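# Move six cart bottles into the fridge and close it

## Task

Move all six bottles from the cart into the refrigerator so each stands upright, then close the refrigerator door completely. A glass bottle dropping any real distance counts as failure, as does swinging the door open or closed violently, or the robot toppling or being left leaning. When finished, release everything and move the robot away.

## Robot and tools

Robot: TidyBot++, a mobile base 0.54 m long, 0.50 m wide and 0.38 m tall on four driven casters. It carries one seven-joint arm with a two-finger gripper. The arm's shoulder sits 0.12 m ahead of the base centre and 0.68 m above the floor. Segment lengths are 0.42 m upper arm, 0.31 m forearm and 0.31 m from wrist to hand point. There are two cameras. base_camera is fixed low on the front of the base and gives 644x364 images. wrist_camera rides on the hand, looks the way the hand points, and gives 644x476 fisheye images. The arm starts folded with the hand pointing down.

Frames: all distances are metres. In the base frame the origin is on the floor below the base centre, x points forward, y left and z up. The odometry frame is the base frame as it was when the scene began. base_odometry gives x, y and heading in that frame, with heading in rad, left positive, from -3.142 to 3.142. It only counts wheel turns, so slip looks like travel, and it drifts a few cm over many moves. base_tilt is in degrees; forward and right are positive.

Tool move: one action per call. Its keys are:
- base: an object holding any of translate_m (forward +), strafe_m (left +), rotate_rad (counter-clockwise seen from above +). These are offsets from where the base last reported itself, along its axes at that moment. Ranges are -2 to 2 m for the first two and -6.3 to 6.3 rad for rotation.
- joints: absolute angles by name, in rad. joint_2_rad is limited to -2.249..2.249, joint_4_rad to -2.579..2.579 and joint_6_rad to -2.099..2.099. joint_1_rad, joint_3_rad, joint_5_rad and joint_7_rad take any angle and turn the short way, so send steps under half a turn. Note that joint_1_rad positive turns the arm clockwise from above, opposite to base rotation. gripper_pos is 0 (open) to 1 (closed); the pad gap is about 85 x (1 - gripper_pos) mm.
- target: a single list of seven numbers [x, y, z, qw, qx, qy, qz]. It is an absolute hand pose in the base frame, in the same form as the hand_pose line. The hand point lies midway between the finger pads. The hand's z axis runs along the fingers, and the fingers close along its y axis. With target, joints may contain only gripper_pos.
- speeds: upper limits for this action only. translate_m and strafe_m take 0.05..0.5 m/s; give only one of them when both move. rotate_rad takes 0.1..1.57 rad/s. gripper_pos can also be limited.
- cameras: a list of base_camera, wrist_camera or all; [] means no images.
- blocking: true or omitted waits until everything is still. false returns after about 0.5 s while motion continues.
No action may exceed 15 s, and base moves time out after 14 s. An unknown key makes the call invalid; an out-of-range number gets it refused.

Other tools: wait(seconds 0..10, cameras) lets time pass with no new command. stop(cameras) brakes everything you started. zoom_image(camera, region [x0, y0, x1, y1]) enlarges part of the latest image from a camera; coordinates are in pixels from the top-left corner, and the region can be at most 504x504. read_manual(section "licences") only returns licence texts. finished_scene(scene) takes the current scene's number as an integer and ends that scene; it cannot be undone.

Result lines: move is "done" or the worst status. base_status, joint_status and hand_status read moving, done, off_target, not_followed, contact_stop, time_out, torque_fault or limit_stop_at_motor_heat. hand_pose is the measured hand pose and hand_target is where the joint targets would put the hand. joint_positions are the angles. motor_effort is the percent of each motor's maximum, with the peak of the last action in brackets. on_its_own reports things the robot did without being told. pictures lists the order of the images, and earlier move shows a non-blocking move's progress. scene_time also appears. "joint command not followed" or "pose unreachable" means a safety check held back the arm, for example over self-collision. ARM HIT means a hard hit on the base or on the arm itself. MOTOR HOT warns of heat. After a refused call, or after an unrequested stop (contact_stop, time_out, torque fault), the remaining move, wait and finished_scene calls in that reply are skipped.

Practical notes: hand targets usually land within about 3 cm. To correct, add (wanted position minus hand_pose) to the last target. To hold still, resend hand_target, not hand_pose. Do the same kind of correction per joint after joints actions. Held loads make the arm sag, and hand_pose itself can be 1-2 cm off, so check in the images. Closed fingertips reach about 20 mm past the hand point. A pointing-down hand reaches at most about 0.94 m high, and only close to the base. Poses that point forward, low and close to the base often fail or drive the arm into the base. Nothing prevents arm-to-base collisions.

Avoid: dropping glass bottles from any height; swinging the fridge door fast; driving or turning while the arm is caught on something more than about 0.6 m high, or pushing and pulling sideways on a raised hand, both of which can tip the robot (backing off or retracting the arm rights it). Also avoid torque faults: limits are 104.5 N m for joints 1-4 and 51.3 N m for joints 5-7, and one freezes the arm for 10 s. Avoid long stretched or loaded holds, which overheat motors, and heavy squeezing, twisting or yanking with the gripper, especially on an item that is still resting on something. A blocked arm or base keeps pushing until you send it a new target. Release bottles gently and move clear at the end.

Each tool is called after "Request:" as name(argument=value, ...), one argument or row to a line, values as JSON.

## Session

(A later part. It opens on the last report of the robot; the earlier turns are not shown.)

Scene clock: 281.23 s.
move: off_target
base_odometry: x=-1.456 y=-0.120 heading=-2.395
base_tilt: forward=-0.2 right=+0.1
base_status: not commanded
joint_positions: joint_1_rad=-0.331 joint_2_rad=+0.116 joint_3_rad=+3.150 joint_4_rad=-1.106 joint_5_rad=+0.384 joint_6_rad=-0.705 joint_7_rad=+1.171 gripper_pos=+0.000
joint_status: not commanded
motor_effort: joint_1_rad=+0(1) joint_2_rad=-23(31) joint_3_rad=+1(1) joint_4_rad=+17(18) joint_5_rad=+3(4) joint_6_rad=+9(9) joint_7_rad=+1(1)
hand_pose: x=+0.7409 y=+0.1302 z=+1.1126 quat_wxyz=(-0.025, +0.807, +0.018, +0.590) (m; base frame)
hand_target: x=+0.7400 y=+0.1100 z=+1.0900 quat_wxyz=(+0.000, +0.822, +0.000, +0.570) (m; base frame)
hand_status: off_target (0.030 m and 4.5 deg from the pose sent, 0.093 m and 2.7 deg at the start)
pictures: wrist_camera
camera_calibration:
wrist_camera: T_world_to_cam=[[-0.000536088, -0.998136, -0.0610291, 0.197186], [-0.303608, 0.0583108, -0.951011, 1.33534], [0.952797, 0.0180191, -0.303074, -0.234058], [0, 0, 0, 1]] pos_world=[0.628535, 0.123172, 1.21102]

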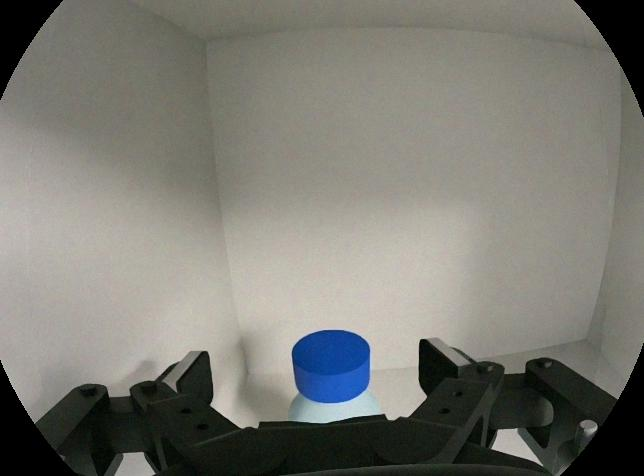

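Request:
move(
  base={"translate_m":-0.6},
  target=[0.47, 0.0, 1.06, 0, 0.843, 0, 0.537],
  cameras=[],
)

Request:
move(
  base={"translate_m":-0.234,"strafe_m":-0.100,"rotate_rad":-2.557},
  joints={"gripper_pos":0.15},
  target=[0.56, -0.08, 0.99, 0, 0.843, 0, 0.537],
)

Request:
zoom_image(
  camera="wrist_camera",
  region=[150, 150, 500, 420],
)

Scene clock: 300.23 s.
move: off_target
base_odometry: x=-1.016 y=+0.288 heading=-2.394
base_tilt: forward=-0.2 right=+0.1
base_status: done
joint_positions: joint_1_rad=-0.022 joint_2_rad=-0.530 joint_3_rad=+3.149 joint_4_rad=-1.586 joint_5_rad=+0.063 joint_6_rad=-0.866 joint_7_rad=+1.520 gripper_pos=+0.000
joint_status: not commanded
motor_effort: joint_1_rad=+0(1) joint_2_rad=-1(27) joint_3_rad=+1(2) joint_4_rad=+16(18) joint_5_rad=+2(3) joint_6_rad=+9(10) joint_7_rad=+0(1)
hand_pose: x=+0.4723 y=-0.0096 z=+1.0927 quat_wxyz=(+0.011, +0.820, -0.012, +0.573) (m; base frame)
hand_target: x=+0.4700 y=+0.0000 z=+1.0600 quat_wxyz=(+0.000, +0.843, +0.000, +0.537) (m; base frame)
hand_status: off_target (0.034 m and 5.3 deg from the pose sent, 0.305 m and 8.1 deg at the start)
pictures: none
No camera images: "cameras" was empty.

Scene clock: 303.37 s.
move: off_target
base_odometry: x=-0.913 y=+0.520 heading=+1.334
base_tilt: forward=-0.2 right=+0.1
base_status: done
joint_positions: joint_1_rad=-0.191 joint_2_rad=-0.383 joint_3_rad=+3.503 joint_4_rad=-1.747 joint_5_rad=-0.066 joint_6_rad=-0.652 joint_7_rad=+1.803 gripper_pos=+0.150
joint_status: all done
motor_effort: joint_1_rad=+0(1) joint_2_rad=-5(9) joint_3_rad=-1(3) joint_4_rad=+17(18) joint_5_rad=+0(2) joint_6_rad=+9(9) joint_7_rad=+0(1)
hand_pose: x=+0.5526 y=-0.0909 z=+0.9939 quat_wxyz=(+0.012, +0.849, -0.010, +0.529) (m; base frame)
hand_target: x=+0.5600 y=-0.0800 z=+0.9900 quat_wxyz=(+0.000, +0.843, +0.000, +0.537) (m; base frame)
hand_status: off_target (0.014 m and 2.1 deg from the pose sent, 0.152 m and 5.3 deg at the start)
pictures: base_camera, wrist_camera
camera_calibration:
wrist_camera: T_world_to_cam=[[-0.094714, -0.995255, -0.0223012, -0.0169691], [-0.434748, 0.061505, -0.89845, 1.19868], [0.895558, -0.0754004, -0.43851, 0.0710894], [0, 0, 0, 1]] pos_world=[0.45585, -0.0852531, 1.10775]

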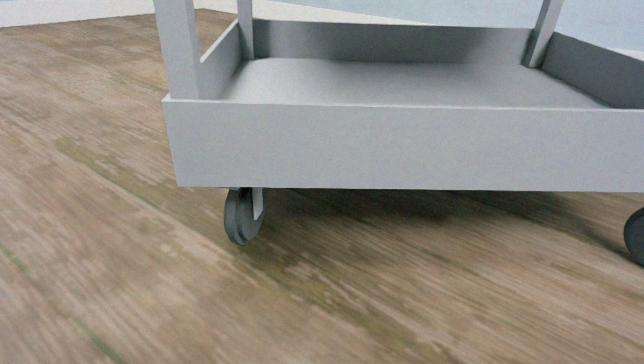

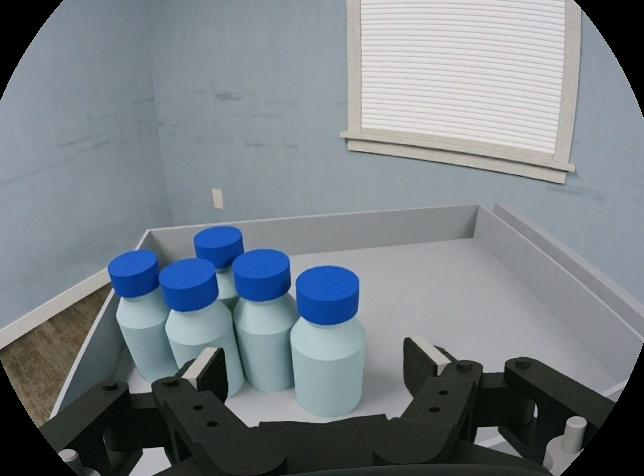

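Scaled by 1.440.

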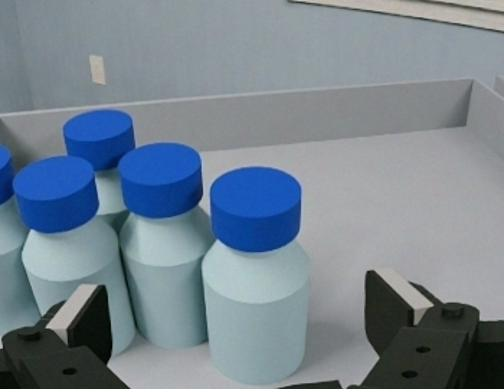

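Request:
move(
  joints={"gripper_pos":0.22},
  target=[0.595, -0.165, 0.985, -0.116, 0.823, 0.182, 0.524],
  cameras=[],
)

Request:
move(
  target=[0.66, -0.132, 0.94, -0.116, 0.823, 0.182, 0.524],
  cameras=["wrist_camera"],
)

Scene clock: 320.30 s.
move: off_target
base_odometry: x=-0.913 y=+0.520 heading=+1.334
base_tilt: forward=-0.2 right=+0.1
base_status: not commanded
joint_positions: joint_1_rad=-1.301 joint_2_rad=-0.760 joint_3_rad=+4.223 joint_4_rad=-1.478 joint_5_rad=+0.197 joint_6_rad=-0.909 joint_7_rad=+2.019 gripper_pos=+0.220
joint_status: all done
motor_effort: joint_1_rad=+0(1) joint_2_rad=+15(17) joint_3_rad=-11(11) joint_4_rad=+13(18) joint_5_rad=-2(3) joint_6_rad=+7(9) joint_7_rad=+0(1)
hand_pose: x=+0.5934 y=-0.1316 z=+0.9960 quat_wxyz=(-0.151, +0.817, +0.166, +0.532) (m; base frame)
hand_target: x=+0.5950 y=-0.1650 z=+0.9850 quat_wxyz=(-0.116, +0.824, +0.182, +0.524) (m; base frame)
hand_status: off_target (0.035 m and 4.6 deg from the pose sent, 0.086 m and 26.7 deg at the start)
pictures: none
No camera images: "cameras" was empty.

Scene clock: 321.43 s.
move: off_target
base_odometry: x=-0.913 y=+0.520 heading=+1.334
base_tilt: forward=-0.2 right=+0.1
base_status: not commanded
joint_positions: joint_1_rad=-1.484 joint_2_rad=-0.766 joint_3_rad=+4.347 joint_4_rad=-1.501 joint_5_rad=+0.301 joint_6_rad=-0.819 joint_7_rad=+2.019 gripper_pos=+0.220
joint_status: not commanded
motor_effort: joint_1_rad=+0(1) joint_2_rad=+17(18) joint_3_rad=-12(12) joint_4_rad=+13(13) joint_5_rad=-2(3) joint_6_rad=+7(8) joint_7_rad=+1(1)
hand_pose: x=+0.6478 y=-0.1106 z=+0.9542 quat_wxyz=(-0.135, +0.822, +0.195, +0.518) (m; base frame)
hand_target: x=+0.6600 y=-0.1320 z=+0.9400 quat_wxyz=(-0.116, +0.824, +0.182, +0.524) (m; base frame)
hand_status: off_target (0.028 m and 2.7 deg from the pose sent, 0.087 m and 4.6 deg at the start)
pictures: wrist_camera
camera_calibration:
wrist_camera: T_world_to_cam=[[0.401247, -0.914409, -0.0534567, -0.311066], [-0.41012, -0.127166, -0.903123, 1.17327], [0.819025, 0.384299, -0.426042, 0.0554425], [0, 0, 0, 1]] pos_world=[0.560588, -0.156547, 1.0666]

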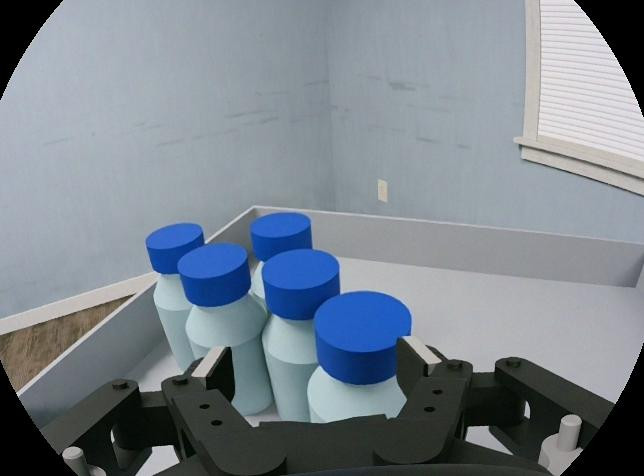

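Request:
move(
  target=[0.655, -0.165, 0.935, -0.116, 0.823, 0.182, 0.524],
  cameras=["wrist_camera"],
)

Scene clock: 330.60 s.
move: off_target
base_odometry: x=-0.913 y=+0.520 heading=+1.334
base_tilt: forward=-0.2 right=+0.1
base_status: not commanded
joint_positions: joint_1_rad=-1.484 joint_2_rad=-0.835 joint_3_rad=+4.350 joint_4_rad=-1.500 joint_5_rad=+0.338 joint_6_rad=-0.820 joint_7_rad=+2.019 gripper_pos=+0.220
joint_status: not commanded
motor_effort: joint_1_rad=+0(1) joint_2_rad=+19(21) joint_3_rad=-12(13) joint_4_rad=+12(13) joint_5_rad=-2(3) joint_6_rad=+8(8) joint_7_rad=+0(1)
hand_pose: x=+0.6484 y=-0.1370 z=+0.9443 quat_wxyz=(-0.145, +0.819, +0.181, +0.525) (m; base frame)
hand_target: x=+0.6550 y=-0.1650 z=+0.9350 quat_wxyz=(-0.116, +0.824, +0.182, +0.524) (m; base frame)
hand_status: off_target (0.030 m and 3.4 deg from the pose sent, 0.058 m and 2.7 deg at the start)
pictures: wrist_camera
camera_calibration:
wrist_camera: T_world_to_cam=[[0.390541, -0.916961, -0.081605, -0.302858], [-0.404373, -0.0912376, -0.910032, 1.16892], [0.827019, 0.388404, -0.406427, 0.0377562], [0, 0, 0, 1]] pos_world=[0.559735, -0.185724, 1.05439]

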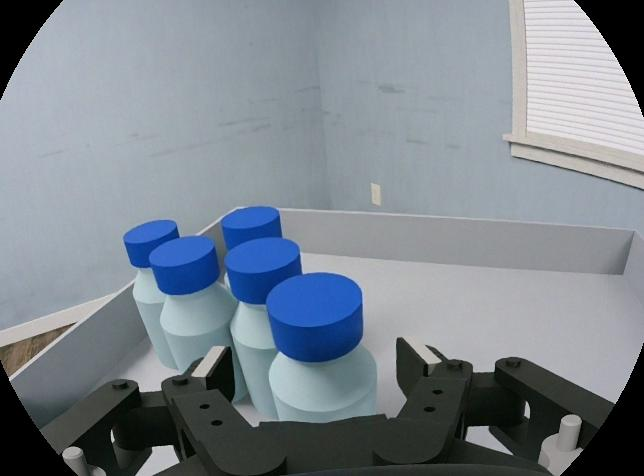

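Request:
move(
  target=[0.715, -0.139, 0.907, -0.116, 0.823, 0.182, 0.524],
  cameras=["wrist_camera"],
)

Scene clock: 334.93 s.
move: off_target
base_odometry: x=-0.913 y=+0.520 heading=+1.334
base_tilt: forward=-0.2 right=+0.1
base_status: not commanded
joint_positions: joint_1_rad=-1.656 joint_2_rad=-0.843 joint_3_rad=+4.450 joint_4_rad=-1.500 joint_5_rad=+0.449 joint_6_rad=-0.773 joint_7_rad=+2.002 gripper_pos=+0.220
joint_status: not commanded
motor_effort: joint_1_rad=+0(2) joint_2_rad=+21(21) joint_3_rad=-13(14) joint_4_rad=+11(12) joint_5_rad=-2(3) joint_6_rad=+8(8) joint_7_rad=+0(1)
hand_pose: x=+0.6937 y=-0.1055 z=+0.9047 quat_wxyz=(-0.130, +0.825, +0.218, +0.505) (m; base frame)
hand_target: x=+0.7150 y=-0.1390 z=+0.9070 quat_wxyz=(-0.116, +0.824, +0.182, +0.524) (m; base frame)
hand_status: off_target (0.040 m and 4.9 deg from the pose sent, 0.076 m and 3.4 deg at the start)
pictures: wrist_camera
camera_calibration:
wrist_camera: T_world_to_cam=[[0.432407, -0.901318, -0.0255002, -0.373045], [-0.419279, -0.175951, -0.890644, 1.1379], [0.798266, 0.395812, -0.453986, 0.0356918], [0, 0, 0, 1]] pos_world=[0.609911, -0.150146, 1.02015]

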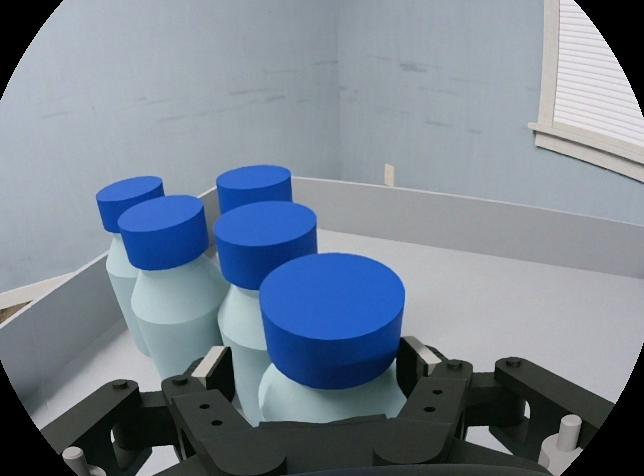

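Request:
move(
  target=[0.716, -0.152, 0.918, -0.116, 0.823, 0.182, 0.524],
  cameras=[],
)

Request:
move(
  target=[0.730, -0.143, 0.918, -0.116, 0.823, 0.182, 0.524],
  cameras=["wrist_camera"],
)

Scene clock: 344.53 s.
move: off_target
base_odometry: x=-0.913 y=+0.520 heading=+1.334
base_tilt: forward=-0.2 right=+0.1
base_status: not commanded
joint_positions: joint_1_rad=-1.666 joint_2_rad=-0.854 joint_3_rad=+4.450 joint_4_rad=-1.447 joint_5_rad=+0.454 joint_6_rad=-0.774 joint_7_rad=+2.002 gripper_pos=+0.220
joint_status: not commanded
motor_effort: joint_1_rad=+0(1) joint_2_rad=+22(22) joint_3_rad=-13(13) joint_4_rad=+11(12) joint_5_rad=-2(2) joint_6_rad=+8(9) joint_7_rad=+1(1)
hand_pose: x=+0.7045 y=-0.1229 z=+0.9234 quat_wxyz=(-0.129, +0.818, +0.202, +0.523) (m; base frame)
hand_target: x=+0.7160 y=-0.1520 z=+0.9180 quat_wxyz=(-0.116, +0.824, +0.182, +0.524) (m; base frame)
hand_status: off_target (0.032 m and 2.7 deg from the pose sent, 0.053 m and 4.9 deg at the start)
pictures: none
No camera images: "cameras" was empty.

Scene clock: 345.30 s.
move: off_target
base_odometry: x=-0.913 y=+0.520 heading=+1.334
base_tilt: forward=-0.2 right=+0.1
base_status: not commanded
joint_positions: joint_1_rad=-1.716 joint_2_rad=-0.854 joint_3_rad=+4.460 joint_4_rad=-1.428 joint_5_rad=+0.477 joint_6_rad=-0.774 joint_7_rad=+1.995 gripper_pos=+0.220
joint_status: not commanded
motor_effort: joint_1_rad=+0(1) joint_2_rad=+23(23) joint_3_rad=-13(13) joint_4_rad=+11(12) joint_5_rad=-1(2) joint_6_rad=+8(8) joint_7_rad=+0(1)
hand_pose: x=+0.7158 y=-0.1088 z=+0.9248 quat_wxyz=(-0.129, +0.816, +0.213, +0.522) (m; base frame)
hand_target: x=+0.7300 y=-0.1430 z=+0.9180 quat_wxyz=(-0.116, +0.824, +0.182, +0.524) (m; base frame)
hand_status: off_target (0.038 m and 3.9 deg from the pose sent, 0.033 m and 2.7 deg at the start)
pictures: wrist_camera
camera_calibration:
wrist_camera: T_world_to_cam=[[0.42499, -0.904948, -0.0212537, -0.384065], [-0.387635, -0.160726, -0.907693, 1.15927], [0.817999, 0.393999, -0.419096, -0.0181241], [0, 0, 0, 1]] pos_world=[0.627424, -0.154092, 1.03651]

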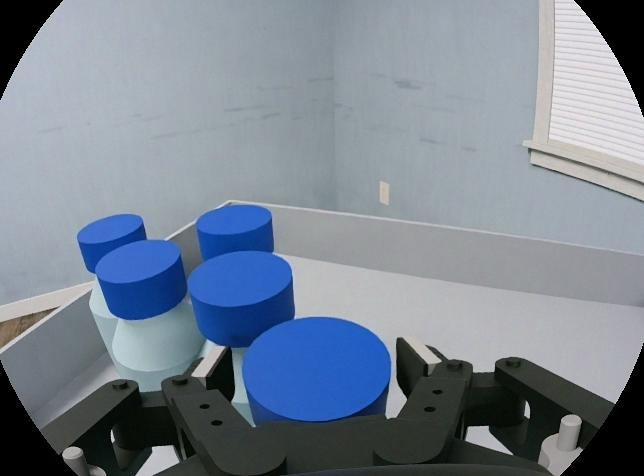

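Request:
move(
  target=[0.730, -0.143, 0.909, -0.116, 0.823, 0.182, 0.524],
  cameras=[],
)

Request:
move(
  joints={"gripper_pos":0.65},
  cameras=["wrist_camera"],
)

Scene clock: 350.23 s.
move: off_target
base_odometry: x=-0.913 y=+0.520 heading=+1.334
base_tilt: forward=-0.2 right=+0.1
base_status: not commanded
joint_positions: joint_1_rad=-1.716 joint_2_rad=-0.860 joint_3_rad=+4.462 joint_4_rad=-1.428 joint_5_rad=+0.483 joint_6_rad=-0.773 joint_7_rad=+1.995 gripper_pos=+0.220
joint_status: not commanded
motor_effort: joint_1_rad=+0(1) joint_2_rad=+22(23) joint_3_rad=-13(14) joint_4_rad=+11(11) joint_5_rad=-2(3) joint_6_rad=+8(8) joint_7_rad=+1(1)
hand_pose: x=+0.7167 y=-0.1121 z=+0.9223 quat_wxyz=(-0.128, +0.816, +0.212, +0.522) (m; base frame)
hand_target: x=+0.7300 y=-0.1430 z=+0.9090 quat_wxyz=(-0.116, +0.824, +0.182, +0.524) (m; base frame)
hand_status: off_target (0.036 m and 3.8 deg from the pose sent, 0.040 m and 3.9 deg at the start)
pictures: none
No camera images: "cameras" was empty.

Scene clock: 351.00 s.
move: off_target
base_odometry: x=-0.913 y=+0.520 heading=+1.334
base_tilt: forward=-0.2 right=+0.1
base_status: not commanded
joint_positions: joint_1_rad=-1.716 joint_2_rad=-0.860 joint_3_rad=+4.462 joint_4_rad=-1.428 joint_5_rad=+0.483 joint_6_rad=-0.772 joint_7_rad=+1.995 gripper_pos=+0.429
joint_status: gripper_pos off_target (ended at +0.429, target +0.650)
motor_effort: joint_1_rad=+0(1) joint_2_rad=+22(23) joint_3_rad=-12(13) joint_4_rad=+11(11) joint_5_rad=-1(2) joint_6_rad=+7(8) joint_7_rad=+0(1)
hand_pose: x=+0.7169 y=-0.1122 z=+0.9226 quat_wxyz=(-0.128, +0.816, +0.211, +0.523) (m; base frame)
hand_target: x=+0.7300 y=-0.1430 z=+0.9090 quat_wxyz=(-0.116, +0.824, +0.182, +0.524) (m; base frame)
hand_status: not commanded
pictures: wrist_camera
camera_calibration:
wrist_camera: T_world_to_cam=[[0.421644, -0.906502, -0.0216833, -0.385047], [-0.388253, -0.158876, -0.907754, 1.15785], [0.819436, 0.391168, -0.418941, -0.0200827], [0, 0, 0, 1]] pos_world=[0.62835, -0.157235, 1.03428]

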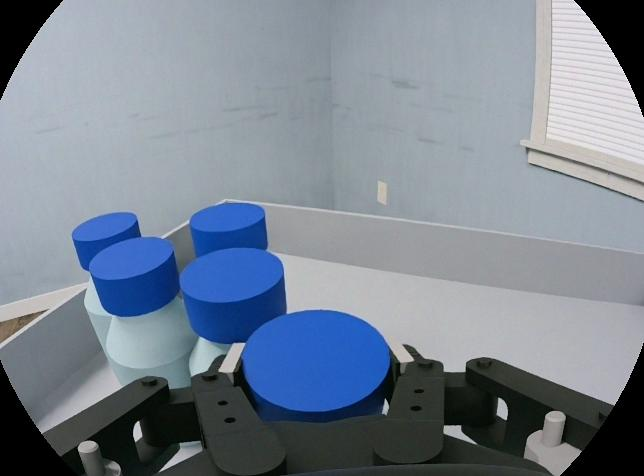

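Request:
move(
  target=[0.725, -0.148, 1.06, -0.116, 0.823, 0.182, 0.524],
  cameras=["wrist_camera"],
)

Scene clock: 359.27 s.
move: off_target
base_odometry: x=-0.913 y=+0.520 heading=+1.334
base_tilt: forward=-0.2 right=+0.1
base_status: not commanded
joint_positions: joint_1_rad=-1.909 joint_2_rad=-0.795 joint_3_rad=+4.440 joint_4_rad=-0.909 joint_5_rad=+0.503 joint_6_rad=-1.158 joint_7_rad=+1.995 gripper_pos=+0.429
joint_status: not commanded
motor_effort: joint_1_rad=+0(1) joint_2_rad=+29(30) joint_3_rad=-13(16) joint_4_rad=+10(14) joint_5_rad=-4(4) joint_6_rad=+11(11) joint_7_rad=+0(1)
hand_pose: x=+0.7295 y=-0.1478 z=+1.0377 quat_wxyz=(-0.135, +0.820, +0.192, +0.522) (m; base frame)
hand_target: x=+0.7250 y=-0.1480 z=+1.0600 quat_wxyz=(-0.116, +0.824, +0.182, +0.524) (m; base frame)
hand_status: off_target (0.023 m and 2.5 deg from the pose sent, 0.142 m and 3.7 deg at the start)
pictures: wrist_camera
camera_calibration:
wrist_camera: T_world_to_cam=[[0.396996, -0.916159, -0.0552041, -0.368743], [-0.40467, -0.120735, -0.906457, 1.27788], [0.823794, 0.3822, -0.418673, 0.0269327], [0, 0, 0, 1]] pos_world=[0.641323, -0.193836, 1.14926]

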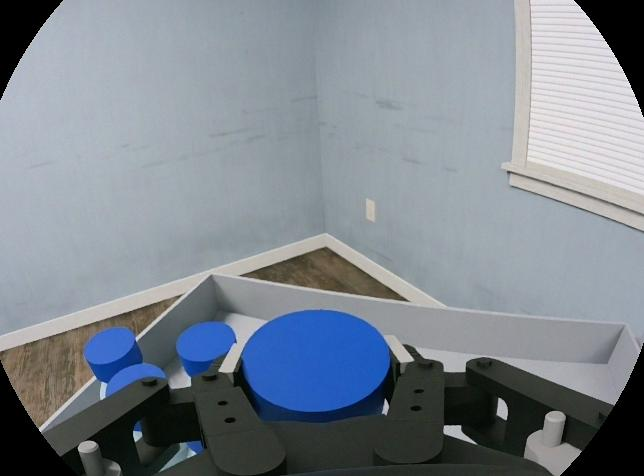

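Request:
move(
  base={"translate_m":-0.25},
  cameras=[],
)

Request:
move(
  target=[0.47, 0.0, 1.07, 0, 0.843, 0, 0.537],
  cameras=["wrist_camera"],
)

Scene clock: 381.87 s.
move: done
base_odometry: x=-0.971 y=+0.277 heading=+1.333
base_tilt: forward=-0.2 right=+0.1
base_status: done
joint_positions: joint_1_rad=-1.919 joint_2_rad=-0.791 joint_3_rad=+4.438 joint_4_rad=-0.906 joint_5_rad=+0.506 joint_6_rad=-1.165 joint_7_rad=+1.995 gripper_pos=+0.429
joint_status: not commanded
motor_effort: joint_1_rad=+0(3) joint_2_rad=+29(32) joint_3_rad=-12(14) joint_4_rad=+10(11) joint_5_rad=-3(5) joint_6_rad=+11(12) joint_7_rad=+0(1)
hand_pose: x=+0.7294 y=-0.1406 z=+1.0388 quat_wxyz=(-0.136, +0.820, +0.198, +0.520) (m; base frame)
hand_target: x=+0.7250 y=-0.1480 z=+1.0600 quat_wxyz=(-0.116, +0.824, +0.182, +0.524) (m; base frame)
hand_status: not commanded
pictures: none
No camera images: "cameras" was empty.

Scene clock: 384.93 s.
move: off_target
base_odometry: x=-0.971 y=+0.277 heading=+1.333
base_tilt: forward=-0.2 right=+0.1
base_status: not commanded
joint_positions: joint_1_rad=-0.022 joint_2_rad=-0.514 joint_3_rad=+3.164 joint_4_rad=-1.565 joint_5_rad=+0.063 joint_6_rad=-1.014 joint_7_rad=+1.626 gripper_pos=+0.429
joint_status: not commanded
motor_effort: joint_1_rad=+0(2) joint_2_rad=-3(30) joint_3_rad=+0(13) joint_4_rad=+19(19) joint_5_rad=+2(5) joint_6_rad=+11(12) joint_7_rad=+0(1)
hand_pose: x=+0.4593 y=-0.0185 z=+1.0568 quat_wxyz=(+0.040, +0.858, +0.023, +0.511) (m; base frame)
hand_target: x=+0.4700 y=+0.0000 z=+1.0700 quat_wxyz=(+0.000, +0.843, +0.000, +0.537) (m; base frame)
hand_status: off_target (0.025 m and 6.3 deg from the pose sent, 0.297 m and 27.7 deg at the start)
pictures: wrist_camera
camera_calibration:
wrist_camera: T_world_to_cam=[[-0.0681161, -0.995755, 0.0619037, -0.0535903], [-0.472053, -0.0224958, -0.881283, 1.20764], [0.878934, -0.0892514, -0.468517, 0.226789], [0, 0, 0, 1]] pos_world=[0.367088, -0.00595479, 1.17384]

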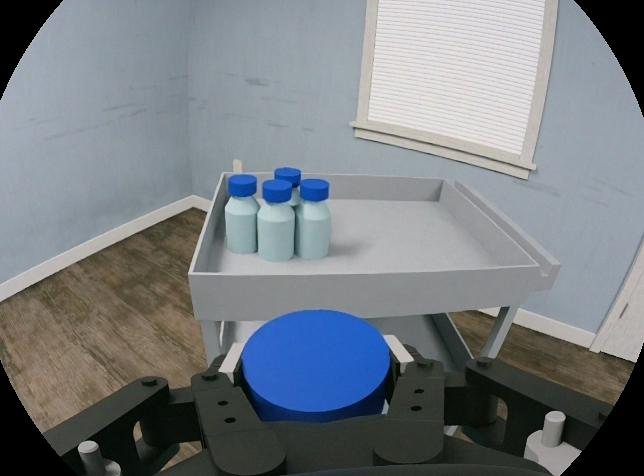

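Request:
move(
  base={"strafe_m":0.047,"rotate_rad":2.555},
  speeds={"rotate_rad":1.2},
  cameras=[],
)

Request:
move(
  base={"translate_m":0.6},
)

Scene clock: 396.63 s.
move: done
base_odometry: x=-1.017 y=+0.288 heading=-2.396
base_tilt: forward=-0.2 right=+0.1
base_status: done
joint_positions: joint_1_rad=-0.016 joint_2_rad=-0.509 joint_3_rad=+3.154 joint_4_rad=-1.566 joint_5_rad=+0.053 joint_6_rad=-1.010 joint_7_rad=+1.624 gripper_pos=+0.429
joint_status: not commanded
motor_effort: joint_1_rad=+0(1) joint_2_rad=-2(5) joint_3_rad=+1(3) joint_4_rad=+19(19) joint_5_rad=+1(3) joint_6_rad=+11(12) joint_7_rad=+1(1)
hand_pose: x=+0.4615 y=-0.0132 z=+1.0561 quat_wxyz=(+0.036, +0.858, +0.024, +0.511) (m; base frame)
hand_target: x=+0.4700 y=+0.0000 z=+1.0700 quat_wxyz=(+0.000, +0.843, +0.000, +0.537) (m; base frame)
hand_status: not commanded
pictures: none
No camera images: "cameras" was empty.

Scene clock: 399.00 s.
move: done
base_odometry: x=-1.458 y=-0.119 heading=-2.396
base_tilt: forward=-0.2 right=+0.1
base_status: done
joint_positions: joint_1_rad=-0.016 joint_2_rad=-0.493 joint_3_rad=+3.154 joint_4_rad=-1.569 joint_5_rad=+0.052 joint_6_rad=-1.005 joint_7_rad=+1.624 gripper_pos=+0.429
joint_status: not commanded
motor_effort: joint_1_rad=+0(1) joint_2_rad=-4(8) joint_3_rad=+1(2) joint_4_rad=+19(20) joint_5_rad=+0(2) joint_6_rad=+11(12) joint_7_rad=+0(1)
hand_pose: x=+0.4682 y=-0.0130 z=+1.0499 quat_wxyz=(+0.036, +0.862, +0.024, +0.505) (m; base frame)
hand_target: x=+0.4700 y=+0.0000 z=+1.0700 quat_wxyz=(+0.000, +0.843, +0.000, +0.537) (m; base frame)
hand_status: not commanded
pictures: base_camera, wrist_camera
camera_calibration:
wrist_camera: T_world_to_cam=[[-0.0605323, -0.996494, 0.0577477, -0.0462768], [-0.485462, -0.0211596, -0.874002, 1.2045], [0.87216, -0.0809397, -0.482479, 0.234163], [0, 0, 0, 1]] pos_world=[0.377709, -0.00167479, 1.16838]

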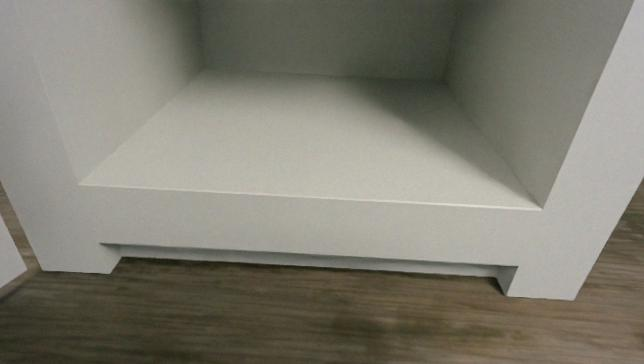

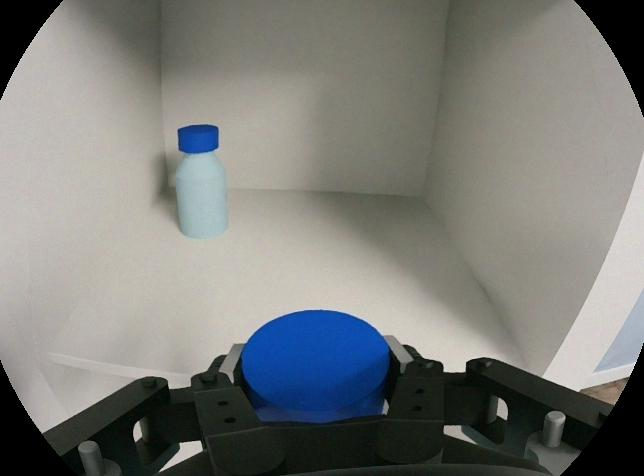

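Request:
move(
  target=[0.70, 0.0, 1.10, 0, 0.843, 0, 0.537],
  cameras=[],
)

Request:
move(
  target=[0.83, 0.0, 1.10, 0, 0.835, 0, 0.550],
  cameras=[],
)

Request:
move(
  target=[0.83, 0.0, 1.08, 0, 0.830, 0, 0.558],
  cameras=["wrist_camera"],
)

Scene clock: 406.70 s.
move: off_target
base_odometry: x=-1.458 y=-0.119 heading=-2.396
base_tilt: forward=-0.2 right=+0.1
base_status: not commanded
joint_positions: joint_1_rad=-0.016 joint_2_rad=+0.026 joint_3_rad=+3.154 joint_4_rad=-1.187 joint_5_rad=+0.052 joint_6_rad=-0.924 joint_7_rad=+1.624 gripper_pos=+0.429
joint_status: not commanded
motor_effort: joint_1_rad=+0(1) joint_2_rad=-23(24) joint_3_rad=+1(1) joint_4_rad=+20(20) joint_5_rad=+2(2) joint_6_rad=+11(12) joint_7_rad=+0(1)
hand_pose: x=+0.6873 y=-0.0099 z=+1.0456 quat_wxyz=(+0.038, +0.876, +0.028, +0.480) (m; base frame)
hand_target: x=+0.7000 y=+0.0000 z=+1.1000 quat_wxyz=(+0.000, +0.843, +0.000, +0.537) (m; base frame)
hand_status: off_target (0.057 m and 9.3 deg from the pose sent, 0.238 m and 6.6 deg at the start)
pictures: none
No camera images: "cameras" was empty.

Scene clock: 408.53 s.
move: off_target
base_odometry: x=-1.458 y=-0.119 heading=-2.396
base_tilt: forward=-0.2 right=+0.1
base_status: not commanded
joint_positions: joint_1_rad=-0.016 joint_2_rad=+0.359 joint_3_rad=+3.160 joint_4_rad=-0.798 joint_5_rad=+0.032 joint_6_rad=-0.924 joint_7_rad=+1.624 gripper_pos=+0.429
joint_status: not commanded
motor_effort: joint_1_rad=+0(1) joint_2_rad=-34(36) joint_3_rad=+1(1) joint_4_rad=+20(20) joint_5_rad=+1(2) joint_6_rad=+11(12) joint_7_rad=+1(1)
hand_pose: x=+0.8265 y=-0.0052 z=+1.0502 quat_wxyz=(+0.032, +0.862, +0.026, +0.505) (m; base frame)
hand_target: x=+0.8300 y=+0.0000 z=+1.1000 quat_wxyz=(+0.000, +0.835, +0.000, +0.550) (m; base frame)
hand_status: off_target (0.050 m and 7.7 deg from the pose sent, 0.153 m and 10.7 deg at the start)
pictures: none
No camera images: "cameras" was empty.

Scene clock: 409.60 s.
move: off_target
base_odometry: x=-1.458 y=-0.119 heading=-2.396
base_tilt: forward=-0.2 right=+0.1
base_status: not commanded
joint_positions: joint_1_rad=-0.016 joint_2_rad=+0.352 joint_3_rad=+3.160 joint_4_rad=-0.865 joint_5_rad=+0.032 joint_6_rad=-0.826 joint_7_rad=+1.624 gripper_pos=+0.429
joint_status: not commanded
motor_effort: joint_1_rad=+0(1) joint_2_rad=-32(34) joint_3_rad=+1(1) joint_4_rad=+19(20) joint_5_rad=+1(2) joint_6_rad=+10(12) joint_7_rad=+1(1)
hand_pose: x=+0.8362 y=-0.0047 z=+1.0440 quat_wxyz=(+0.033, +0.852, +0.027, +0.521) (m; base frame)
hand_target: x=+0.8300 y=+0.0000 z=+1.0800 quat_wxyz=(+0.000, +0.830, +0.000, +0.558) (m; base frame)
hand_status: off_target (0.037 m and 6.9 deg from the pose sent, 0.031 m and 8.5 deg at the start)
pictures: wrist_camera
camera_calibration:
wrist_camera: T_world_to_cam=[[-0.0533516, -0.997211, 0.0521942, -0.0156107], [-0.452156, -0.0224787, -0.891656, 1.36878], [0.890342, -0.0711712, -0.449696, -0.138317], [0, 0, 0, 1]] pos_world=[0.741217, 0.00535701, 1.15909]

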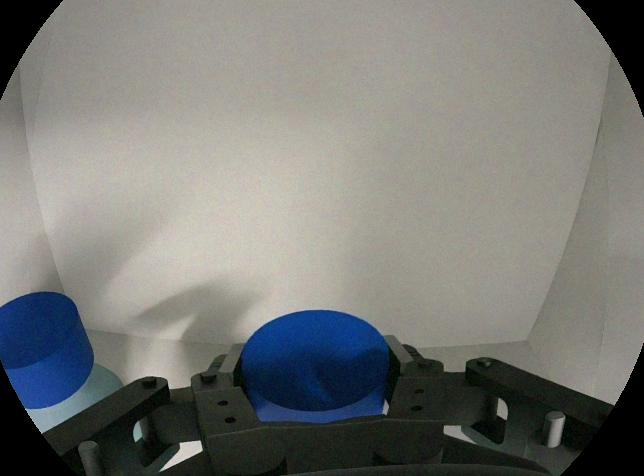

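Request:
move(
  target=[0.83, 0.0, 1.08, -0.045, 0.815, -0.064, 0.573],
  cameras=[],
)

Request:
move(
  target=[0.83, 0.0, 1.07, -0.045, 0.815, -0.064, 0.573],
  cameras=["wrist_camera"],
)

Scene clock: 430.87 s.
move: off_target
base_odometry: x=-1.458 y=-0.119 heading=-2.396
base_tilt: forward=-0.2 right=+0.1
base_status: not commanded
joint_positions: joint_1_rad=-0.018 joint_2_rad=+0.327 joint_3_rad=+3.184 joint_4_rad=-0.943 joint_5_rad=+0.019 joint_6_rad=-0.734 joint_7_rad=+1.495 gripper_pos=+0.429
joint_status: not commanded
motor_effort: joint_1_rad=-1(1) joint_2_rad=-32(33) joint_3_rad=+0(1) joint_4_rad=+20(20) joint_5_rad=+0(1) joint_6_rad=+11(11) joint_7_rad=+0(1)
hand_pose: x=+0.8373 y=-0.0141 z=+1.0427 quat_wxyz=(+0.001, +0.842, -0.035, +0.539) (m; base frame)
hand_target: x=+0.8300 y=+0.0000 z=+1.0800 quat_wxyz=(-0.045, +0.816, -0.064, +0.573) (m; base frame)
hand_status: off_target (0.041 m and 7.9 deg from the pose sent, 0.037 m and 15.5 deg at the start)
pictures: none
No camera images: "cameras" was empty.

Scene clock: 431.57 s.
move: off_target
base_odometry: x=-1.458 y=-0.119 heading=-2.396
base_tilt: forward=-0.2 right=+0.1
base_status: not commanded
joint_positions: joint_1_rad=-0.018 joint_2_rad=+0.310 joint_3_rad=+3.184 joint_4_rad=-0.985 joint_5_rad=+0.019 joint_6_rad=-0.690 joint_7_rad=+1.494 gripper_pos=+0.429
joint_status: not commanded
motor_effort: joint_1_rad=+0(1) joint_2_rad=-30(32) joint_3_rad=+0(1) joint_4_rad=+19(19) joint_5_rad=+1(1) joint_6_rad=+10(11) joint_7_rad=+0(1)
hand_pose: x=+0.8352 y=-0.0141 z=+1.0427 quat_wxyz=(+0.000, +0.837, -0.035, +0.547) (m; base frame)
hand_target: x=+0.8300 y=+0.0000 z=+1.0700 quat_wxyz=(-0.045, +0.816, -0.064, +0.573) (m; base frame)
hand_status: off_target (0.031 m and 7.2 deg from the pose sent, 0.032 m and 7.9 deg at the start)
pictures: wrist_camera
camera_calibration:
wrist_camera: T_world_to_cam=[[-0.121765, -0.989776, -0.0742763, 0.16413], [-0.39248, 0.116748, -0.912321, 1.3406], [0.911665, -0.081937, -0.402683, -0.205684], [0, 0, 0, 1]] pos_world=[0.733661, -0.0109141, 1.15243]

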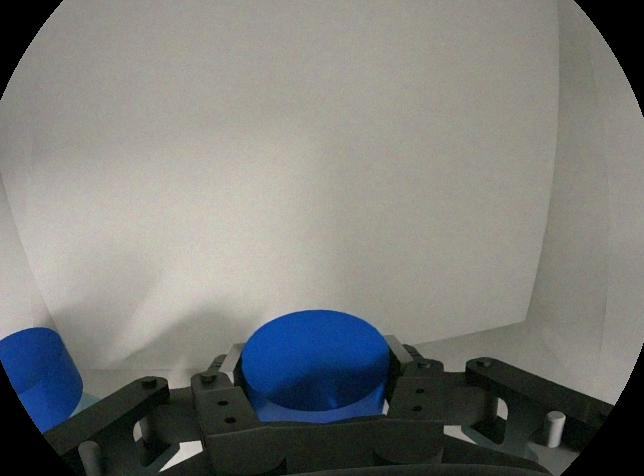

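Request:
move(
  target=[0.83, 0.0, 1.058, -0.03, 0.82, -0.045, 0.573],
  cameras=[],
)

Request:
move(
  joints={"gripper_pos":0.0},
  cameras=["wrist_camera"],
)

Scene clock: 436.50 s.
move: off_target
base_odometry: x=-1.458 y=-0.119 heading=-2.396
base_tilt: forward=-0.2 right=+0.1
base_status: not commanded
joint_positions: joint_1_rad=-0.018 joint_2_rad=+0.296 joint_3_rad=+3.184 joint_4_rad=-1.020 joint_5_rad=+0.019 joint_6_rad=-0.653 joint_7_rad=+1.494 gripper_pos=+0.429
joint_status: not commanded
motor_effort: joint_1_rad=+0(1) joint_2_rad=-28(30) joint_3_rad=+1(1) joint_4_rad=+18(19) joint_5_rad=+2(2) joint_6_rad=+9(10) joint_7_rad=+0(1)
hand_pose: x=+0.8331 y=-0.0141 z=+1.0428 quat_wxyz=(-0.001, +0.832, -0.035, +0.554) (m; base frame)
hand_target: x=+0.8300 y=+0.0000 z=+1.0580 quat_wxyz=(-0.030, +0.819, -0.045, +0.572) (m; base frame)
hand_status: off_target (0.021 m and 4.4 deg from the pose sent, 0.021 m and 5.0 deg at the start)
pictures: none
No camera images: "cameras" was empty.

Scene clock: 437.40 s.
move: done
base_odometry: x=-1.458 y=-0.119 heading=-2.396
base_tilt: forward=-0.2 right=+0.1
base_status: not commanded
joint_positions: joint_1_rad=-0.018 joint_2_rad=+0.295 joint_3_rad=+3.184 joint_4_rad=-1.021 joint_5_rad=+0.019 joint_6_rad=-0.650 joint_7_rad=+1.494 gripper_pos=+0.000
joint_status: all done
motor_effort: joint_1_rad=+0(1) joint_2_rad=-29(30) joint_3_rad=+1(1) joint_4_rad=+18(19) joint_5_rad=+1(2) joint_6_rad=+9(10) joint_7_rad=+0(1)
hand_pose: x=+0.8330 y=-0.0140 z=+1.0440 quat_wxyz=(-0.001, +0.831, -0.035, +0.555) (m; base frame)
hand_target: x=+0.8300 y=+0.0000 z=+1.0580 quat_wxyz=(-0.030, +0.819, -0.045, +0.572) (m; base frame)
hand_status: not commanded
pictures: wrist_camera
camera_calibration:
wrist_camera: T_world_to_cam=[[-0.119219, -0.989906, -0.0766361, 0.164396], [-0.374545, 0.116323, -0.919883, 1.33391], [0.919512, -0.0809636, -0.384633, -0.228568], [0, 0, 0, 1]] pos_world=[0.729381, -0.0109341, 1.15173]

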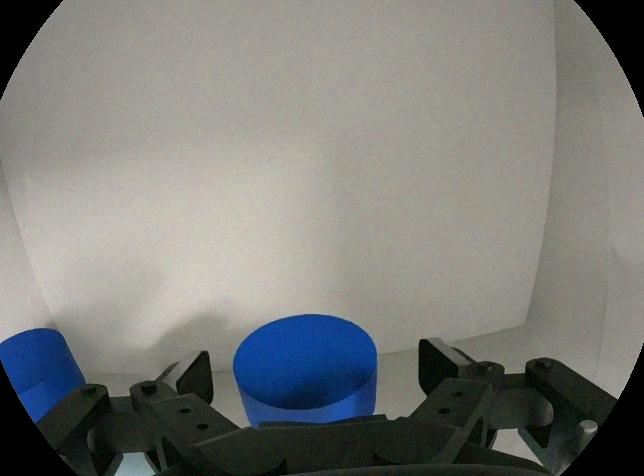

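Request:
move(
  target=[0.74, 0.0, 1.09, 0, 0.8217, 0, 0.570],
  cameras=["wrist_camera"],
)

Request:
move(
  base={"translate_m":-0.6},
  target=[0.47, 0.0, 1.06, 0, 0.843, 0, 0.537],
  cameras=[],
)

Request:
move(
  base={"translate_m":-0.375,"strafe_m":0.069,"rotate_rad":-2.309},
  joints={"gripper_pos":0.25},
  target=[0.60, 0.0, 0.95, 0, 0.843, 0, 0.537],
)

Scene clock: 491.13 s.
move: off_target
base_odometry: x=-1.458 y=-0.119 heading=-2.396
base_tilt: forward=-0.2 right=+0.1
base_status: not commanded
joint_positions: joint_1_rad=-0.018 joint_2_rad=+0.070 joint_3_rad=+3.184 joint_4_rad=-1.156 joint_5_rad=+0.019 joint_6_rad=-0.650 joint_7_rad=+1.530 gripper_pos=+0.000
joint_status: not commanded
motor_effort: joint_1_rad=+0(1) joint_2_rad=-22(31) joint_3_rad=+0(1) joint_4_rad=+17(18) joint_5_rad=+1(2) joint_6_rad=+8(9) joint_7_rad=+0(1)
hand_pose: x=+0.7416 y=-0.0159 z=+1.1141 quat_wxyz=(+0.005, +0.806, -0.023, +0.591) (m; base frame)
hand_target: x=+0.7400 y=+0.0000 z=+1.0900 quat_wxyz=(+0.000, +0.822, +0.000, +0.570) (m; base frame)
hand_status: off_target (0.029 m and 4.0 deg from the pose sent, 0.105 m and 4.5 deg at the start)
pictures: wrist_camera
camera_calibration:
wrist_camera: T_world_to_cam=[[-0.101427, -0.993051, -0.0596805, 0.124842], [-0.293256, 0.0871685, -0.952052, 1.33943], [0.950639, -0.0790619, -0.300059, -0.234996], [0, 0, 0, 1]] pos_world=[0.628855, -0.0113616, 1.21215]

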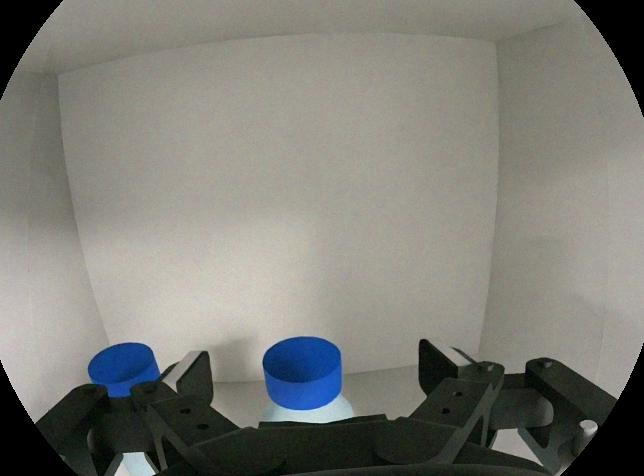

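Scene clock: 493.80 s.
move: off_target
base_odometry: x=-1.017 y=+0.289 heading=-2.397
base_tilt: forward=-0.2 right=+0.1
base_status: done
joint_positions: joint_1_rad=-0.016 joint_2_rad=-0.530 joint_3_rad=+3.164 joint_4_rad=-1.587 joint_5_rad=+0.019 joint_6_rad=-0.867 joint_7_rad=+1.530 gripper_pos=+0.000
joint_status: not commanded
motor_effort: joint_1_rad=+0(4) joint_2_rad=-1(26) joint_3_rad=+1(4) joint_4_rad=+16(19) joint_5_rad=+0(2) joint_6_rad=+9(10) joint_7_rad=+0(1)
hand_pose: x=+0.4725 y=-0.0089 z=+1.0914 quat_wxyz=(-0.006, +0.820, -0.020, +0.571) (m; base frame)
hand_target: x=+0.4700 y=+0.0000 z=+1.0600 quat_wxyz=(+0.000, +0.843, +0.000, +0.537) (m; base frame)
hand_status: off_target (0.033 m and 5.3 deg from the pose sent, 0.277 m and 8.0 deg at the start)
pictures: none
No camera images: "cameras" was empty.

Scene clock: 496.90 s.
move: off_target
base_odometry: x=-0.695 y=+0.492 heading=+1.578
base_tilt: forward=-0.2 right=+0.1
base_status: done
joint_positions: joint_1_rad=-0.012 joint_2_rad=-0.283 joint_3_rad=+3.156 joint_4_rad=-1.844 joint_5_rad=+0.019 joint_6_rad=-0.468 joint_7_rad=+1.530 gripper_pos=+0.250
joint_status: all done
motor_effort: joint_1_rad=+0(2) joint_2_rad=-9(14) joint_3_rad=+1(3) joint_4_rad=+18(20) joint_5_rad=+1(2) joint_6_rad=+8(9) joint_7_rad=+1(1)
hand_pose: x=+0.5953 y=-0.0033 z=+0.9513 quat_wxyz=(-0.004, +0.849, -0.014, +0.528) (m; base frame)
hand_target: x=+0.6000 y=+0.0000 z=+0.9500 quat_wxyz=(+0.000, +0.843, +0.000, +0.537) (m; base frame)
hand_status: off_target (0.006 m and 2.1 deg from the pose sent, 0.191 m and 5.3 deg at the start)
pictures: base_camera, wrist_camera
camera_calibration:
wrist_camera: T_world_to_cam=[[-0.0846236, -0.994961, -0.0537678, 0.097215], [-0.436629, 0.0855328, -0.895566, 1.172], [0.895653, -0.0523095, -0.441667, 0.023814], [0, 0, 0, 1]] pos_world=[0.498627, -0.00227356, 1.06535]

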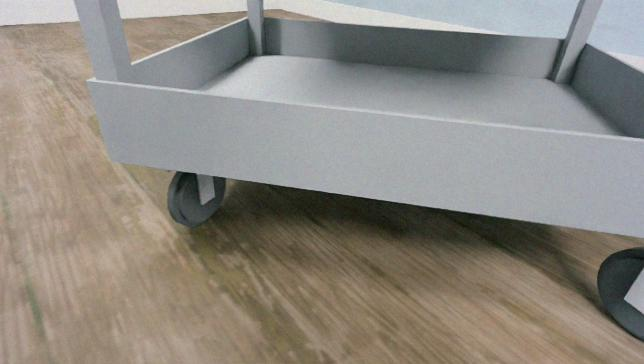

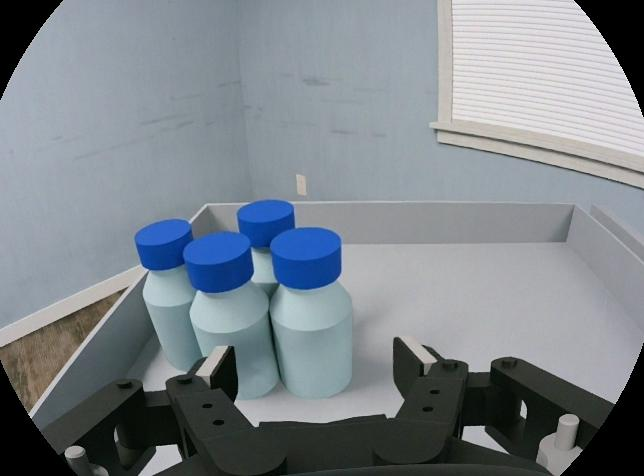

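Request:
move(
  target=[0.605, 0.0, 0.918, 0, 0.843, 0, 0.537],
)

Request:
zoom_image(
  camera="wrist_camera",
  region=[150, 180, 480, 430],
)

Scene clock: 508.83 s.
move: done
base_odometry: x=-0.695 y=+0.492 heading=+1.578
base_tilt: forward=-0.2 right=+0.1
base_status: not commanded
joint_positions: joint_1_rad=-0.012 joint_2_rad=-0.275 joint_3_rad=+3.156 joint_4_rad=-1.931 joint_5_rad=+0.019 joint_6_rad=-0.361 joint_7_rad=+1.530 gripper_pos=+0.250
joint_status: not commanded
motor_effort: joint_1_rad=+0(0) joint_2_rad=-11(11) joint_3_rad=+0(1) joint_4_rad=+18(19) joint_5_rad=+1(2) joint_6_rad=+9(9) joint_7_rad=+0(1)
hand_pose: x=+0.5988 y=-0.0026 z=+0.9254 quat_wxyz=(-0.004, +0.846, -0.013, +0.533) (m; base frame)
hand_target: x=+0.6050 y=+0.0000 z=+0.9180 quat_wxyz=(+0.000, +0.843, +0.000, +0.537) (m; base frame)
hand_status: done (0.010 m and 1.7 deg from the pose sent, 0.035 m and 2.1 deg at the start)
pictures: base_camera, wrist_camera
camera_calibration:
wrist_camera: T_world_to_cam=[[-0.0821427, -0.995122, -0.0546291, 0.0960966], [-0.426927, 0.0846652, -0.900314, 1.14885], [0.900548, -0.0506316, -0.431799, -0.00282667], [0, 0, 0, 1]] pos_world=[0.500914, -0.00178289, 1.03836]

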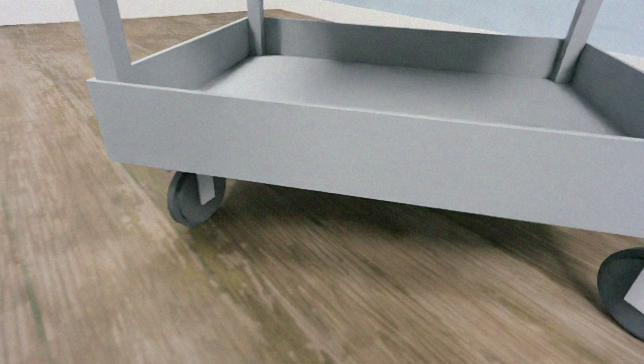

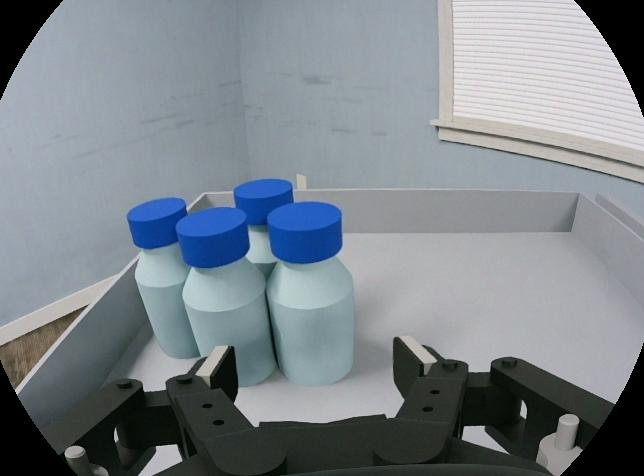

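Scaled by 1.527.

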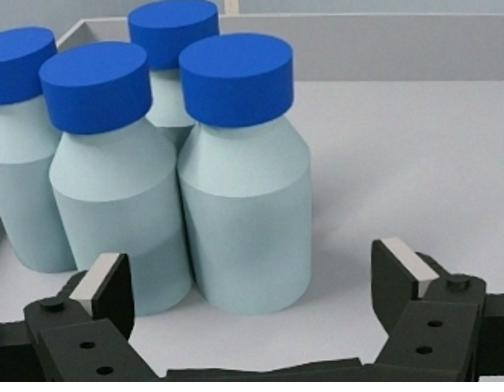

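Request:
move(
  base={"strafe_m":0.058,"rotate_rad":-0.08},
  target=[0.605, 0.0, 0.912, 0, 0.843, 0, 0.537],
)

Request:
zoom_image(
  camera="wrist_camera",
  region=[150, 180, 480, 430],
)

Scene clock: 527.13 s.
move: off_target
base_odometry: x=-0.753 y=+0.491 heading=+1.497
base_tilt: forward=-0.2 right=+0.1
base_status: done
joint_positions: joint_1_rad=-0.010 joint_2_rad=-0.275 joint_3_rad=+3.153 joint_4_rad=-1.948 joint_5_rad=+0.019 joint_6_rad=-0.338 joint_7_rad=+1.530 gripper_pos=+0.250
joint_status: not commanded
motor_effort: joint_1_rad=+0(2) joint_2_rad=-10(11) joint_3_rad=+0(3) joint_4_rad=+18(18) joint_5_rad=+1(1) joint_6_rad=+9(9) joint_7_rad=+0(1)
hand_pose: x=+0.5994 y=-0.0020 z=+0.9220 quat_wxyz=(-0.005, +0.844, -0.013, +0.536) (m; base frame)
hand_target: x=+0.6050 y=+0.0000 z=+0.9120 quat_wxyz=(+0.000, +0.843, +0.000, +0.537) (m; base frame)
hand_status: off_target (0.012 m and 1.6 deg from the pose sent, 0.015 m and 1.7 deg at the start)
pictures: base_camera, wrist_camera
camera_calibration:
wrist_camera: T_world_to_cam=[[-0.0807115, -0.995243, -0.0545642, 0.0956531], [-0.420781, 0.0836475, -0.903298, 1.14515], [0.903565, -0.049947, -0.42553, -0.0123596], [0, 0, 0, 1]] pos_world=[0.500743, -0.00120785, 1.03437]

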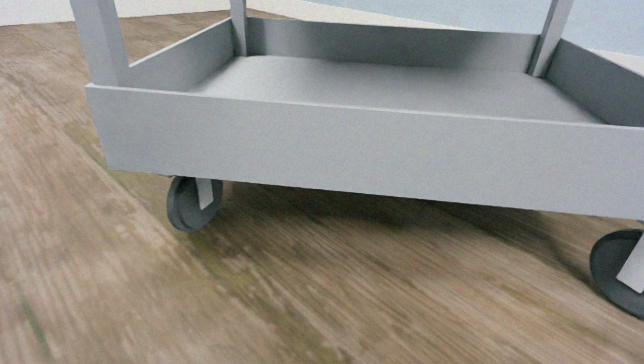

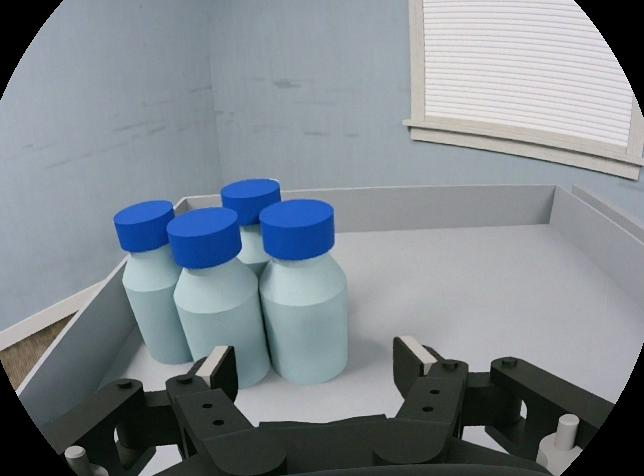

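Scaled by 1.527.

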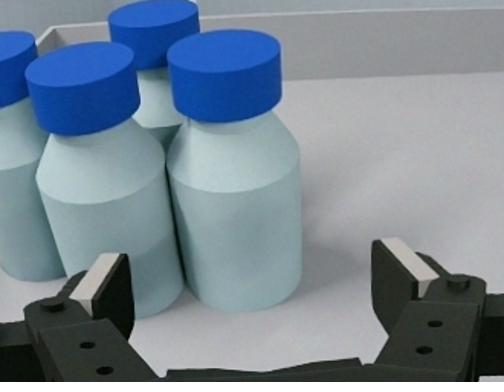

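Request:
move(
  base={"translate_m":0.1},
  speeds={"translate_m":0.1},
  cameras=["wrist_camera"],
)

Request:
zoom_image(
  camera="wrist_camera",
  region=[150, 180, 480, 430],
)

Scene clock: 538.67 s.
move: done
base_odometry: x=-0.746 y=+0.591 heading=+1.497
base_tilt: forward=-0.2 right=+0.1
base_status: done
joint_positions: joint_1_rad=-0.010 joint_2_rad=-0.267 joint_3_rad=+3.153 joint_4_rad=-1.948 joint_5_rad=+0.019 joint_6_rad=-0.337 joint_7_rad=+1.530 gripper_pos=+0.250
joint_status: not commanded
motor_effort: joint_1_rad=+0(1) joint_2_rad=-10(13) joint_3_rad=+1(2) joint_4_rad=+18(19) joint_5_rad=+2(2) joint_6_rad=+9(9) joint_7_rad=+0(1)
hand_pose: x=+0.6011 y=-0.0020 z=+0.9186 quat_wxyz=(-0.004, +0.846, -0.013, +0.533) (m; base frame)
hand_target: x=+0.6050 y=+0.0000 z=+0.9120 quat_wxyz=(+0.000, +0.843, +0.000, +0.537) (m; base frame)
hand_status: not commanded
pictures: wrist_camera
camera_calibration:
wrist_camera: T_world_to_cam=[[-0.0810674, -0.995248, -0.0539468, 0.0952743], [-0.426883, 0.0835792, -0.900436, 1.14383], [0.900666, -0.0499671, -0.43163, -0.00804493], [0, 0, 0, 1]] pos_world=[0.503249, -0.00118046, 1.03161]

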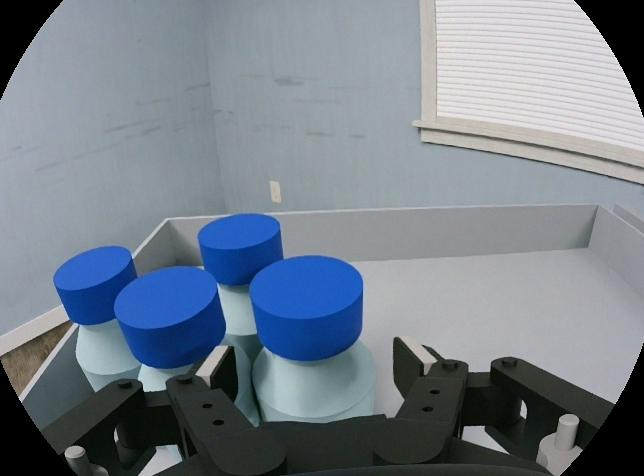

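Scaled by 1.527.

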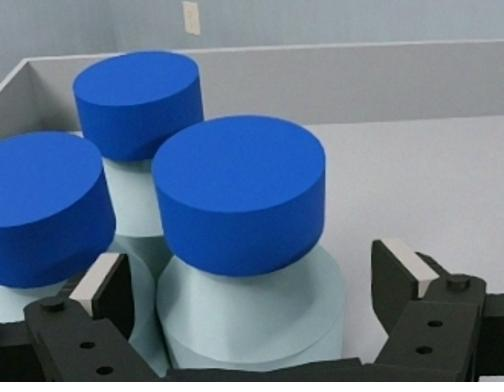

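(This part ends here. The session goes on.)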